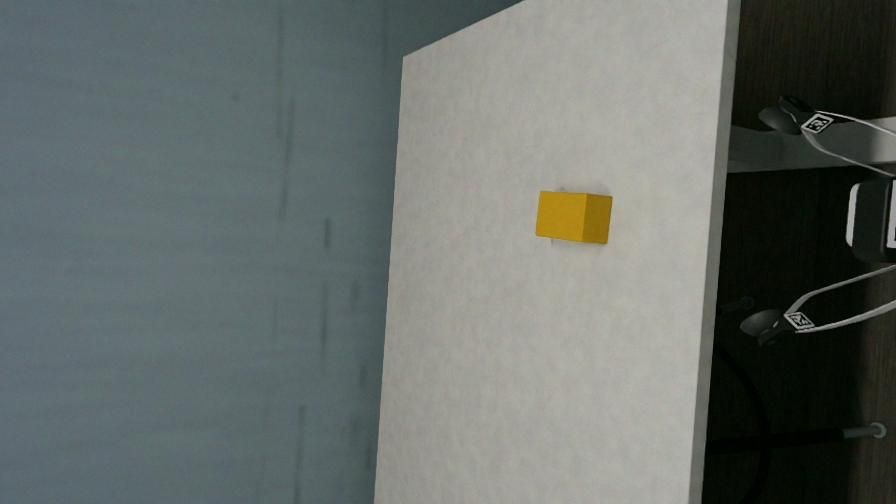

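Scene clock: 458.27 s.
move: done
base_odometry: x=+0.264 y=-0.729 heading=-0.947
turned_by_wheels: +0.000
turned_by_imu: +0.000
base_tilt: forward=-0.3 right=-1.1
lidar_m: 2.40 1.49 1.06 1.01 1.04 1.39 1.90 1.86 0.84 0.83 0.69 1.29
head_depth_mm: 1054 1155 1290 1375 850 715 1269 / 1059 1169 1297 1137 845 713 1260 / 1062 1172 1298 1127 810 710 1245 / 1064 1169 1299 1117 800 725 1250 / 1070 1177 1303 1110 824 721 1238 / 1069 1179 1312 1093 818 717 1234 / 1079 1186 1318 1083 814 1010 1205
base_status: not commanded
joint_positions: lift_m=+0.750 arm_m=+0.001 wrist_yaw_rad=+2.997 wrist_pitch_rad=-0.412 wrist_roll_rad=+0.000 gripper_m=+0.037 head_pan_rad=-1.500 head_tilt_rad=-0.600
joint_status: all done
measured_speeds: all 0
motor_effort: left_wheel=+7.1(7.4) right_wheel=-8.5(9.7) lift_m=+29.2(32.6) arm_m=-10.6(12.2) wrist_yaw_rad=+2.6(8.1) wrist_pitch_rad=+1.7(5.2) wrist_roll_rad=+0.2(0.4) gripper_m=+0.5(83.2) head_pan_rad=+1.3(2.1) head_tilt_rad=-0.7(1.9)
hand_pose: x=+0.0112 y=+0.0773 z=+0.7640 quat_wxyz=(+0.195, +0.700, +0.094, +0.680) (m; base frame)
wrist_depth_mm: 920 139 976 - - - - / 986 148 - - - - - / - 163 - - - - - / - 187 - - - - - / - - 204 - - - - / - - 128 - 130 - - / 971 995 265 959 924 956 941
pictures: none
No camera images: "cameras" was empty.

Scene clock: 462.27 s.
move: done
base_odometry: x=+0.264 y=-0.729 heading=-0.947
turned_by_wheels: +0.000
turned_by_imu: +0.000
base_tilt: forward=-0.4 right=-1.3
lidar_m: 2.40 1.48 1.06 1.01 1.04 1.39 1.89 1.87 0.84 0.83 0.69 1.28
head_depth_mm: 2132 2256 2370 2542 2631 1965 1532 / 2118 2233 2387 2543 2607 1962 1512 / 2094 2232 2372 2500 2611 1946 1507 / 2089 2221 2347 2505 2590 1934 1500 / 2079 2203 2326 2487 2573 1912 1492 / 2078 2184 2316 2467 2572 1900 1481 / 2065 2184 2307 2436 2543 1886 1480
base_status: not commanded
joint_positions: lift_m=+0.270 arm_m=+0.001 wrist_yaw_rad=+2.997 wrist_pitch_rad=-0.414 wrist_roll_rad=+0.000 gripper_m=+0.037 head_pan_rad=+0.000 head_tilt_rad=-0.347
joint_status: all done
measured_speeds: all 0
motor_effort: left_wheel=+7.1(7.6) right_wheel=-8.7(9.4) lift_m=+26.4(28.6) arm_m=-7.8(10.8) wrist_yaw_rad=+2.5(3.3) wrist_pitch_rad=+2.1(2.2) wrist_roll_rad=-0.1(0.5) gripper_m=+0.3(0.8) head_pan_rad=-2.9(5.4) head_tilt_rad=-2.4(7.7)
hand_pose: x=+0.0111 y=+0.0770 z=+0.2836 quat_wxyz=(+0.195, +0.700, +0.095, +0.680) (m; base frame)
wrist_depth_mm: 917 139 993 - - - - / - 149 - - - - - / 927 163 879 933 895 895 894 / 732 188 670 717 706 708 701 / 597 575 203 571 584 582 570 / 510 508 128 291 130 493 491 / 266 265 250 261 410 430 424
pictures: nav_camera (sideways)
camera_calibration:
nav_camera: T_world_to_cam=[[0.315423, 0.0171687, 0.948796, -1.19375], [0.0153848, -0.999797, 0.012977, 0.0331866], [0.948826, 0.0105038, -0.315623, 0.35823], [0, 0, 0, 1]] pos_world=[0.0361267, 0.0499123, 1.24526]

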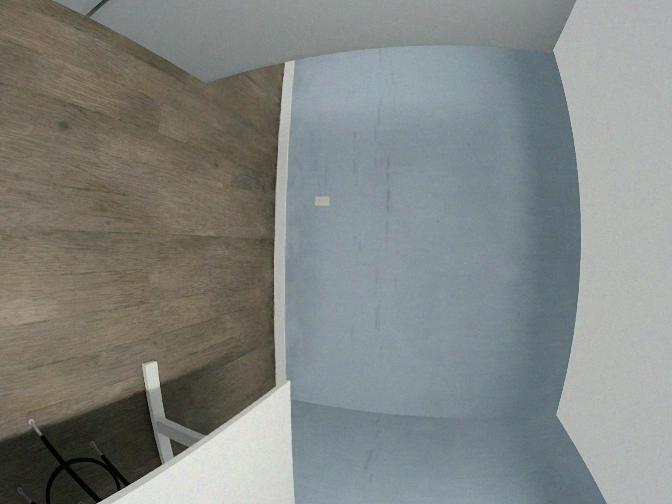

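Request:
move(
  base={"translate_m": 1.84},
  pace="max",
  cameras=[],
)

Request:
move(
  base={"rotate_rad": 1.605},
  pace="max",
  cameras=[],
)

Request:
move(
  base={"translate_m": 1.93},
  pace="max",
  cameras=[],
)

Request:
move(
  base={"rotate_rad": -1.605},
  joints={"head_pan_rad": -2.54, "head_tilt_rad": -0.4},
  pace="max",
  cameras=["head_camera"],
)

Scene clock: 521.23 s.
move: done
base_odometry: x=+1.339 y=-2.222 heading=-0.947
turned_by_wheels: +0.000
turned_by_imu: +0.002
base_tilt: forward=-0.3 right=-1.3
lidar_m: 0.57 0.59 0.78 1.99 1.31 1.47 3.73 1.13 1.12 1.23 0.83 0.60
head_depth_mm: 464 491 520 554 593 636 687 / 462 488 517 551 589 633 683 / 460 485 515 548 585 628 678 / 457 483 512 544 582 624 673 / 455 481 508 541 578 622 668 / 453 478 506 539 575 617 664 / 451 476 504 535 572 613 658
base_status: done
joint_positions: lift_m=+0.270 arm_m=+0.001 wrist_yaw_rad=+2.998 wrist_pitch_rad=-0.414 wrist_roll_rad=+0.000 gripper_m=+0.037 head_pan_rad=+0.000 head_tilt_rad=-0.351
joint_status: not commanded
measured_speeds: all 0
motor_effort: left_wheel=+6.7(13.6) right_wheel=+0.9(14.8) lift_m=+24.5(29.8) arm_m=+0.3(5.5) wrist_yaw_rad=+1.2(3.1) wrist_pitch_rad=+2.1(2.2) wrist_roll_rad=+0.0(0.5) gripper_m=+0.0(1.0) head_pan_rad=-2.1(4.0) head_tilt_rad=+3.0(3.9)
hand_pose: x=+0.0110 y=+0.0770 z=+0.2836 quat_wxyz=(+0.195, +0.700, +0.095, +0.680) (m; base frame)
wrist_depth_mm: 965 138 - - - 897 643 / - 148 - - - 896 640 / 944 163 880 906 896 839 654 / 743 188 666 713 709 699 642 / 600 576 203 567 582 586 573 / 510 505 128 293 130 493 491 / 268 266 251 262 413 426 429
pictures: none
No camera images: "cameras" was empty.

Scene clock: 523.37 s.
move: done
base_odometry: x=+1.339 y=-2.222 heading=+0.658
turned_by_wheels: +1.605
turned_by_imu: +1.573
base_tilt: forward=-0.3 right=-1.1
lidar_m: 2.08 1.17 1.49 3.74 1.12 1.12 1.23 0.83 0.60 0.57 0.59 0.80
head_depth_mm: 1539 1512 1492 1462 1450 1435 1382 / 2182 2183 2131 2090 2061 1860 1505 / 2225 2341 2488 2662 2706 1938 1496 / 2210 2340 2488 2644 2694 1913 1488 / 2198 2335 2454 2636 2661 1909 1482 / 2193 2332 2467 2621 2676 1897 1486 / 2184 2283 2403 1500 1531 1551 1430
base_status: done
joint_positions: lift_m=+0.270 arm_m=+0.001 wrist_yaw_rad=+2.998 wrist_pitch_rad=-0.414 wrist_roll_rad=+0.000 gripper_m=+0.037 head_pan_rad=+0.000 head_tilt_rad=-0.351
joint_status: not commanded
measured_speeds: all 0
motor_effort: left_wheel=-6.9(14.9) right_wheel=+7.0(14.7) lift_m=+25.3(26.0) arm_m=-8.6(8.6) wrist_yaw_rad=+2.1(2.7) wrist_pitch_rad=+2.1(2.2) wrist_roll_rad=+0.1(0.3) gripper_m=+0.5(1.3) head_pan_rad=-2.1(3.0) head_tilt_rad=+5.8(5.8)
hand_pose: x=+0.0110 y=+0.0770 z=+0.2836 quat_wxyz=(+0.195, +0.700, +0.095, +0.680) (m; base frame)
wrist_depth_mm: - 138 - - - - - / - 149 - - - - - / - 162 889 923 901 897 905 / 738 187 666 715 717 696 696 / 603 576 204 568 586 576 578 / 512 507 128 292 129 497 491 / 266 265 249 262 413 431 429
pictures: none
No camera images: "cameras" was empty.

Scene clock: 531.20 s.
move: done
base_odometry: x=+2.866 y=-1.041 heading=+0.658
turned_by_wheels: +0.000
turned_by_imu: +0.001
base_tilt: forward=-0.4 right=-1.1
lidar_m: 0.61 0.63 0.86 2.27 0.63 0.68 2.26 0.78 0.56 0.54 0.56 0.64
head_depth_mm: 502 531 561 598 638 685 739 / 500 528 559 595 637 682 735 / 498 526 557 594 633 680 733 / 496 524 555 591 630 677 730 / 495 522 553 589 628 674 727 / 494 521 551 587 627 671 724 / 492 519 550 585 623 669 720
base_status: done
joint_positions: lift_m=+0.270 arm_m=+0.001 wrist_yaw_rad=+2.998 wrist_pitch_rad=-0.414 wrist_roll_rad=+0.000 gripper_m=+0.037 head_pan_rad=+0.000 head_tilt_rad=-0.349
joint_status: not commanded
measured_speeds: all 0
motor_effort: left_wheel=+0.6(13.6) right_wheel=+4.6(14.0) lift_m=+26.6(27.3) arm_m=-7.3(12.7) wrist_yaw_rad=+1.9(3.0) wrist_pitch_rad=+2.1(2.2) wrist_roll_rad=+0.1(0.3) gripper_m=+0.3(1.2) head_pan_rad=-2.1(2.9) head_tilt_rad=+3.9(5.8)
hand_pose: x=+0.0110 y=+0.0770 z=+0.2836 quat_wxyz=(+0.195, +0.700, +0.095, +0.680) (m; base frame)
wrist_depth_mm: - 138 - - - 993 697 / - 149 - - - 980 711 / 688 163 879 902 895 892 710 / 602 188 663 721 704 704 680 / 605 578 204 570 590 577 569 / 508 512 128 293 129 497 491 / 267 266 252 263 412 427 429
pictures: none
No camera images: "cameras" was empty.

Scene clock: 533.63 s.
move: done
base_odometry: x=+2.866 y=-1.041 heading=-0.947
turned_by_wheels: -1.605
turned_by_imu: -1.574
base_tilt: forward=-0.3 right=-1.1
lidar_m: 0.54 0.55 0.64 0.62 0.63 0.85 2.16 0.63 0.67 2.38 0.79 0.56
head_depth_mm: 1214 2005 2154 2344 2413 1841 1459 / 1223 1284 1361 1466 1626 1730 1443 / 1278 1359 1432 1257 1465 1644 1395 / 1275 1424 1501 936 1455 1111 1342 / 532 564 604 653 703 773 845 / 534 572 614 663 723 794 875 / 574 618 667 726 799 886 989
base_status: done
joint_positions: lift_m=+0.270 arm_m=+0.001 wrist_yaw_rad=+2.998 wrist_pitch_rad=-0.414 wrist_roll_rad=+0.000 gripper_m=+0.037 head_pan_rad=-2.548 head_tilt_rad=-0.400
joint_status: all done
measured_speeds: translate_m=+0.000 rotate_rad=+0.000 lift_m=+0.000 arm_m=+0.000 wrist_yaw_rad=+0.000 wrist_pitch_rad=+0.000 wrist_roll_rad=+0.000 head_pan_rad=+0.024 head_tilt_rad=+0.000
motor_effort: left_wheel=+6.0(14.6) right_wheel=-8.1(15.2) lift_m=+27.8(27.8) arm_m=-12.3(12.6) wrist_yaw_rad=+1.1(2.5) wrist_pitch_rad=+2.1(2.2) wrist_roll_rad=+0.0(0.3) gripper_m=+0.1(0.9) head_pan_rad=+3.2(4.8) head_tilt_rad=-3.9(8.5)
hand_pose: x=+0.0110 y=+0.0770 z=+0.2836 quat_wxyz=(+0.195, +0.700, +0.095, +0.680) (m; base frame)
wrist_depth_mm: 568 138 603 628 644 673 597 / 615 149 646 678 703 728 609 / 671 163 711 729 755 777 620 / 703 187 674 721 715 699 613 / 596 580 203 569 589 580 567 / 514 507 128 290 129 492 495 / 266 264 252 260 412 430 430
pictures: head_camera (sideways)
camera_calibration:
head_camera: T_world_to_cam=[[0.255969, 0.228377, -0.939321, 1.23634], [0.528688, -0.846567, -0.0617557, 0.0767971], [-0.809301, -0.4808, -0.337435, 0.399685], [0, 0, 0, 1]] pos_world=[-0.0336021, -0.0251698, 1.30093]

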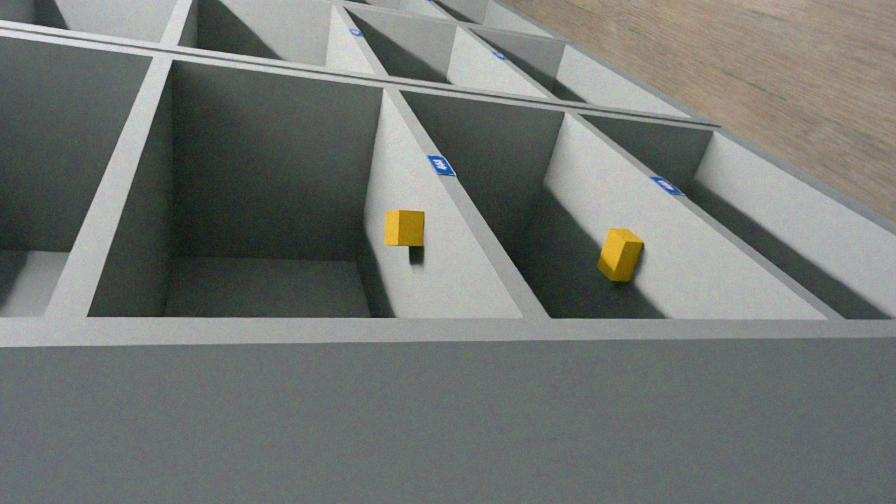

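Request:
zoom_image(
  camera="head_camera",
  region=[422, 148, 462, 182],
)

Request:
zoom_image(
  camera="head_camera",
  region=[645, 170, 688, 202],
)

Request:
zoom_image(
  camera="head_camera",
  region=[342, 22, 372, 44],
)

Request:
zoom_image(
  camera="head_camera",
  region=[484, 44, 514, 66],
)

Scaled by 12.600 from the camera's 896x504 image, which has a finer 1280x720 frame.

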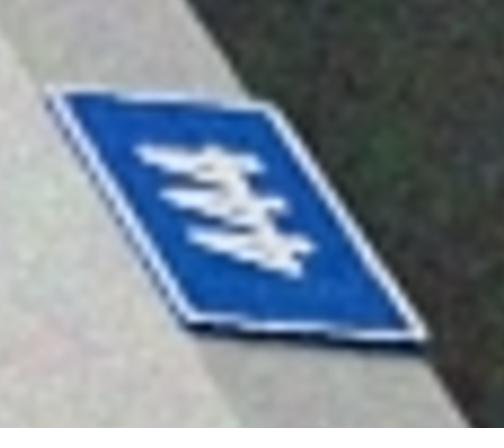

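Scaled by 11.721 from the camera's 896x504 image, which has a finer 1280x720 frame.

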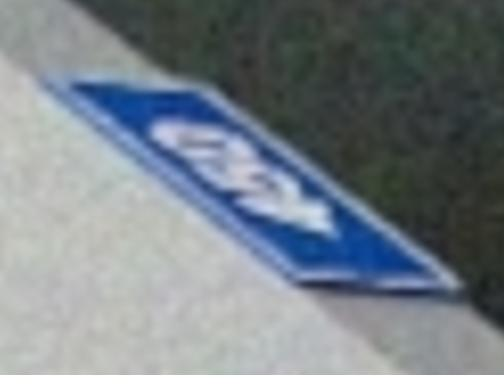

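Scaled by 16.800 from the camera's 896x504 image, which has a finer 1280x720 frame.

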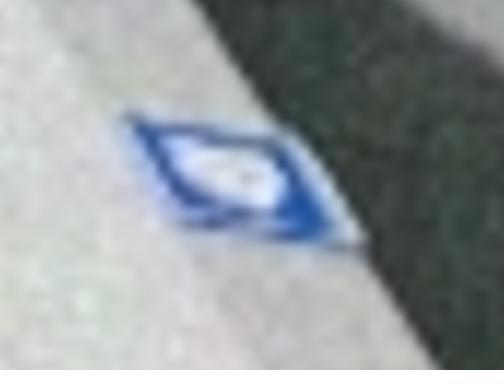

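Scaled by 16.800 from the camera's 896x504 image, which has a finer 1280x720 frame.

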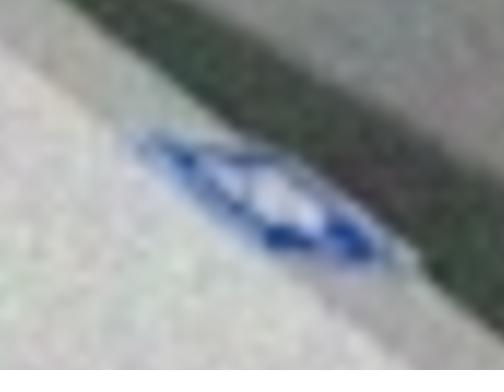

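Request:
move(
  base={"rotate_rad": -0.153},
  pace="max",
  cameras=[],
)

Request:
move(
  base={"translate_m": -0.92},
  pace="max",
  cameras=[],
)

Request:
move(
  base={"rotate_rad": 0.153},
  joints={"head_pan_rad": -1.5, "head_tilt_rad": -0.6},
  pace="max",
  cameras=["head_camera"],
)

Scene clock: 578.40 s.
move: done
base_odometry: x=+2.866 y=-1.041 heading=-1.099
turned_by_wheels: -0.153
turned_by_imu: -0.150
base_tilt: forward=-0.2 right=-1.2
lidar_m: 0.54 0.54 0.65 0.61 0.62 0.75 1.44 1.43 0.63 2.82 0.95 0.60
head_depth_mm: 3538 3643 3967 - 2541 1841 1450 / 2000 2126 2270 2867 2517 1839 1440 / 1216 1299 1408 1547 2030 1745 1441 / 1262 1347 1421 1514 1528 1634 1387 / 1295 1414 1494 997 1432 1102 1300 / 739 1274 1354 783 742 948 820 / 504 536 574 622 677 746 828
base_status: done
joint_positions: lift_m=+0.270 arm_m=+0.001 wrist_yaw_rad=+2.998 wrist_pitch_rad=-0.414 wrist_roll_rad=+0.000 gripper_m=+0.037 head_pan_rad=-2.540 head_tilt_rad=-0.401
joint_status: not commanded
measured_speeds: all 0
motor_effort: left_wheel=+4.7(14.0) right_wheel=-6.5(13.7) lift_m=+28.2(28.8) arm_m=-9.0(9.9) wrist_yaw_rad=+0.2(2.4) wrist_pitch_rad=+2.1(2.2) wrist_roll_rad=+0.0(0.3) gripper_m=+0.8(0.8) head_pan_rad=+3.7(4.0) head_tilt_rad=-3.5(4.0)
hand_pose: x=+0.0110 y=+0.0770 z=+0.2836 quat_wxyz=(+0.195, +0.700, +0.095, +0.680) (m; base frame)
wrist_depth_mm: 530 138 598 648 694 704 523 / 568 148 648 705 749 715 534 / 615 163 704 757 833 737 552 / 646 187 662 717 707 676 566 / 597 577 204 565 586 580 549 / 508 504 128 292 129 498 492 / 267 266 250 263 412 433 426
pictures: none
No camera images: "cameras" was empty.

Scene clock: 582.80 s.
move: done
base_odometry: x=+2.448 y=-0.222 heading=-1.099
turned_by_wheels: +0.000
turned_by_imu: -0.001
base_tilt: forward=-0.4 right=-1.0
lidar_m: 1.44 0.80 0.50 0.45 0.45 0.55 1.05 1.52 0.73 1.02 0.68 0.69
head_depth_mm: 2765 2963 3102 3293 2522 1836 1453 / 2594 3033 3254 3422 2529 1828 1444 / 2122 2228 2365 2528 2469 1812 1436 / 1311 1403 1490 1627 1770 1770 1423 / 1364 1454 1542 1675 1528 1697 1408 / 1410 1506 1571 1160 1433 1189 1333 / 1233 1316 1392 972 1356 986 959
base_status: done
joint_positions: lift_m=+0.270 arm_m=+0.001 wrist_yaw_rad=+2.998 wrist_pitch_rad=-0.414 wrist_roll_rad=+0.000 gripper_m=+0.037 head_pan_rad=-2.540 head_tilt_rad=-0.401
joint_status: not commanded
measured_speeds: all 0
motor_effort: left_wheel=-1.2(14.6) right_wheel=-9.4(14.5) lift_m=+29.1(29.5) arm_m=-7.6(9.7) wrist_yaw_rad=+2.8(2.8) wrist_pitch_rad=+2.1(2.3) wrist_roll_rad=-0.1(0.3) gripper_m=+0.1(1.0) head_pan_rad=+2.7(3.8) head_tilt_rad=+0.1(3.5)
hand_pose: x=+0.0110 y=+0.0770 z=+0.2836 quat_wxyz=(+0.195, +0.700, +0.095, +0.680) (m; base frame)
wrist_depth_mm: 391 139 446 475 513 556 603 / 419 149 476 520 562 616 679 / 453 164 526 568 621 684 746 / 500 188 552 610 663 714 699 / 519 544 204 565 585 585 574 / 513 507 128 292 130 494 493 / 267 265 251 261 414 428 431
pictures: none
No camera images: "cameras" was empty.

Scene clock: 583.70 s.
move: done
base_odometry: x=+2.448 y=-0.222 heading=-0.946
turned_by_wheels: +0.153
turned_by_imu: +0.150
base_tilt: forward=-0.3 right=-1.2
lidar_m: 1.44 0.66 0.47 0.45 0.46 0.62 1.57 1.49 0.73 1.02 0.68 1.51
head_depth_mm: 816 897 925 670 1123 893 1186 / 821 904 914 664 1112 910 1183 / 827 908 895 656 1103 908 1176 / 831 914 886 684 1096 902 1175 / 837 920 874 676 1085 921 1167 / 844 929 857 670 1081 916 1159 / 833 894 833 666 993 913 1107
base_status: done
joint_positions: lift_m=+0.270 arm_m=+0.001 wrist_yaw_rad=+2.998 wrist_pitch_rad=-0.414 wrist_roll_rad=+0.000 gripper_m=+0.037 head_pan_rad=-1.469 head_tilt_rad=-0.603
joint_status: all done
measured_speeds: all 0
motor_effort: left_wheel=-5.6(13.4) right_wheel=+7.0(11.6) lift_m=+29.4(29.4) arm_m=-6.7(7.7) wrist_yaw_rad=+0.0(2.3) wrist_pitch_rad=+2.1(2.2) wrist_roll_rad=+0.0(0.3) gripper_m=+0.4(0.9) head_pan_rad=-2.4(5.3) head_tilt_rad=-3.9(6.4)
hand_pose: x=+0.0110 y=+0.0770 z=+0.2836 quat_wxyz=(+0.195, +0.700, +0.095, +0.680) (m; base frame)
wrist_depth_mm: 420 138 448 465 480 492 514 / 458 149 480 504 526 544 568 / 497 163 524 550 573 605 620 / 541 188 561 594 622 637 674 / 570 572 204 565 577 582 574 / 514 505 128 291 129 495 490 / 266 264 251 261 412 429 428
pictures: head_camera (sideways)
camera_calibration:
head_camera: T_world_to_cam=[[-0.0992406, 0.5154, -0.851184, 1.12353], [0.994507, 0.079975, -0.0675253, 0.0814498], [0.033271, -0.85321, -0.520506, 0.632768], [0, 0, 0, 1]] pos_world=[0.00944436, -0.0456955, 1.29119]

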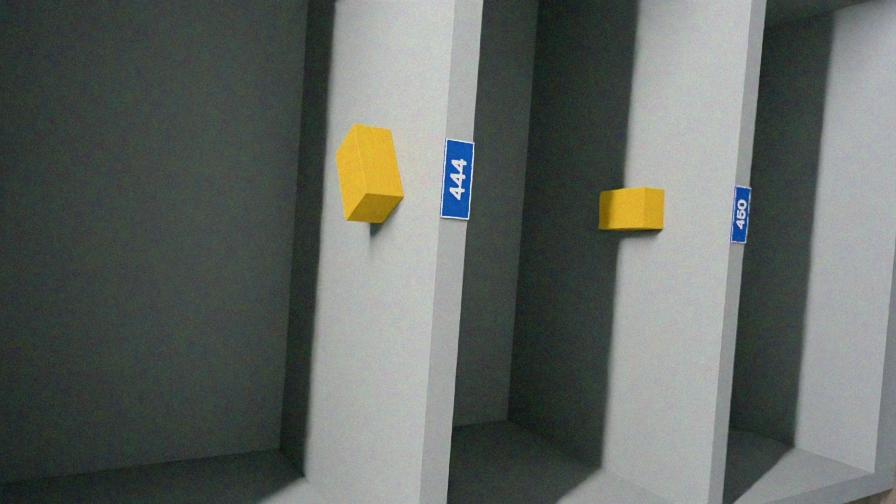

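Request:
zoom_image(
  camera="head_camera",
  region=[580, 170, 760, 260],
)

Scaled by 2.800 from the camera's 896x504 image, which has a finer 1280x720 frame.

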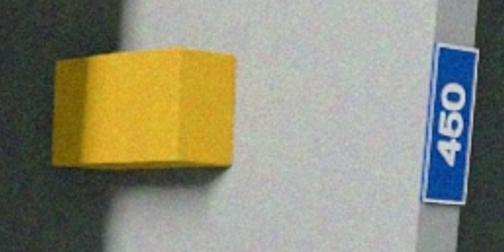

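Request:
move(
  base={"translate_m": -0.03},
  joints={"lift_m": 0.56, "wrist_pitch_rad": -0.4, "wrist_roll_rad": 0.0},
  pace="max",
  cameras=[],
)

Request:
move(
  joints={"wrist_yaw_rad": 0.1, "wrist_pitch_rad": -0.2, "gripper_m": 0.179, "lift_m": 0.514},
  pace="max",
  cameras=[],
)

Request:
move(
  joints={"arm_m": 0.2},
  contact_limits={"arm_m": 40},
  cameras=["wrist_camera"],
)

Scene clock: 637.90 s.
move: done
base_odometry: x=+2.431 y=-0.197 heading=-0.947
turned_by_wheels: +0.000
turned_by_imu: +0.000
base_tilt: forward=-0.3 right=-1.2
lidar_m: 1.47 0.66 0.47 0.45 0.46 0.62 1.57 1.48 0.71 1.02 0.70 1.54
head_depth_mm: 824 905 938 674 1114 921 1133 / 826 910 922 668 1120 915 1185 / 829 913 907 661 1110 909 1184 / 831 914 892 654 1099 904 1174 / 834 917 882 684 1093 900 1165 / 836 922 866 674 1082 923 1158 / 842 925 853 667 1040 918 1133
base_status: done
joint_positions: lift_m=+0.560 arm_m=+0.001 wrist_yaw_rad=+2.998 wrist_pitch_rad=-0.414 wrist_roll_rad=+0.000 gripper_m=+0.037 head_pan_rad=-1.500 head_tilt_rad=-0.600
joint_status: all done
measured_speeds: all 0
motor_effort: left_wheel=-4.2(13.9) right_wheel=+1.7(10.7) lift_m=+26.6(32.0) arm_m=-5.1(6.1) wrist_yaw_rad=+0.9(2.9) wrist_pitch_rad=+2.1(4.8) wrist_roll_rad=+0.1(1.3) gripper_m=+0.2(0.9) head_pan_rad=-3.1(3.6) head_tilt_rad=+3.1(4.4)
hand_pose: x=+0.0110 y=+0.0770 z=+0.5735 quat_wxyz=(+0.195, +0.700, +0.096, +0.680) (m; base frame)
wrist_depth_mm: 424 138 447 462 479 492 515 / 458 148 476 503 521 540 563 / 495 164 520 548 572 599 629 / 541 188 559 607 638 669 708 / 599 604 204 655 701 768 805 / 666 695 128 728 129 827 847 / 724 737 266 759 718 748 746
pictures: none
No camera images: "cameras" was empty.

Scene clock: 639.87 s.
move: done
base_odometry: x=+2.431 y=-0.197 heading=-0.947
turned_by_wheels: +0.000
turned_by_imu: +0.000
base_tilt: forward=-0.3 right=-1.1
lidar_m: 1.47 0.66 0.47 0.45 0.46 0.62 1.57 1.49 0.71 1.02 0.70 1.54
head_depth_mm: 825 902 935 675 1120 919 1135 / 826 908 921 667 1115 916 1186 / 830 912 910 661 1108 911 1177 / 834 914 897 655 1102 904 1173 / 834 919 880 683 1095 901 1166 / 838 924 866 675 1083 920 1166 / 842 926 855 666 1046 917 1132
base_status: not commanded
joint_positions: lift_m=+0.514 arm_m=+0.001 wrist_yaw_rad=+0.103 wrist_pitch_rad=-0.223 wrist_roll_rad=+0.000 gripper_m=+0.179 head_pan_rad=-1.500 head_tilt_rad=-0.600
joint_status: all done
measured_speeds: all 0
motor_effort: left_wheel=-3.7(4.2) right_wheel=+0.6(2.1) lift_m=+23.8(26.9) arm_m=-4.6(5.7) wrist_yaw_rad=-3.0(7.4) wrist_pitch_rad=+3.7(6.6) wrist_roll_rad=+0.3(0.3) gripper_m=+0.7(84.1) head_pan_rad=-2.2(3.3) head_tilt_rad=+2.2(3.2)
hand_pose: x=+0.0037 y=-0.3889 z=+0.5726 quat_wxyz=(+0.706, +0.115, -0.697, -0.043) (m; base frame)
wrist_depth_mm: 491 663 739 720 702 680 634 / 489 668 764 753 733 709 635 / 459 512 502 453 499 492 489 / 393 382 368 357 347 336 330 / 464 685 959 940 904 861 526 / 119 142 893 902 885 857 121 / 118 664 738 739 741 698 110
pictures: none
No camera images: "cameras" was empty.

Scene clock: 642.57 s.
move: done
base_odometry: x=+2.431 y=-0.197 heading=-0.947
turned_by_wheels: +0.000
turned_by_imu: +0.000
base_tilt: forward=-0.2 right=-1.3
lidar_m: 1.47 0.66 0.47 0.45 0.46 0.62 1.57 1.48 0.71 1.02 0.70 1.54
head_depth_mm: 823 904 933 674 1119 918 1134 / 827 910 922 667 1118 916 1161 / 830 912 908 661 1107 909 552 / 833 917 895 653 1104 881 646 / 837 918 881 684 1094 901 1166 / 837 922 869 674 1084 922 1164 / 841 929 855 667 1042 914 1130
base_status: not commanded
joint_positions: lift_m=+0.514 arm_m=+0.200 wrist_yaw_rad=+0.103 wrist_pitch_rad=-0.222 wrist_roll_rad=+0.000 gripper_m=+0.179 head_pan_rad=-1.500 head_tilt_rad=-0.600
joint_status: all done
measured_speeds: all 0
motor_effort: left_wheel=-3.2(4.3) right_wheel=+2.3(2.4) lift_m=+26.4(26.8) arm_m=+12.5(14.6) wrist_yaw_rad=-2.4(4.5) wrist_pitch_rad=+3.7(3.8) wrist_roll_rad=-0.2(0.3) gripper_m=+0.4(1.0) head_pan_rad=-2.3(3.2) head_tilt_rad=+1.7(3.0)
contact_limits: arm_m 40 (drawing in: default 31, maximum 55; extending or still: default 39, maximum 69)
hand_pose: x=+0.0036 y=-0.5883 z=+0.5727 quat_wxyz=(+0.706, +0.115, -0.697, -0.043) (m; base frame)
wrist_depth_mm: 499 564 546 528 516 500 483 / 501 592 584 571 547 529 517 / 464 506 502 496 492 489 488 / 336 334 334 254 308 329 328 / 252 238 250 248 249 246 246 / 119 141 200 199 198 190 121 / 118 174 171 166 166 160 108
pictures: wrist_camera
camera_calibration:
wrist_camera: T_world_to_cam=[[-0.989484, -0.143556, -0.0177039, -0.064072], [-0.0431122, 0.40954, -0.911273, 0.795485], [0.138069, -0.900926, -0.411422, -0.128733], [0, 0, 0, 1]] pos_world=[-0.011329, -0.45096, 0.670806]

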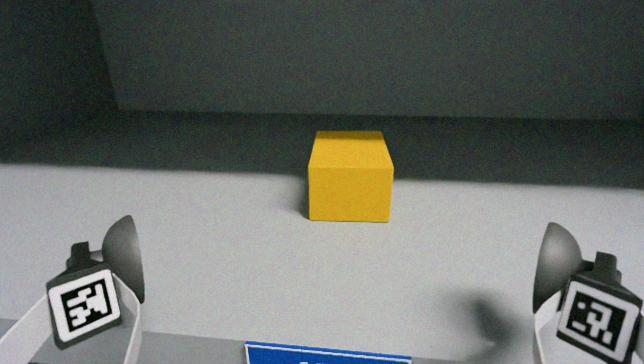

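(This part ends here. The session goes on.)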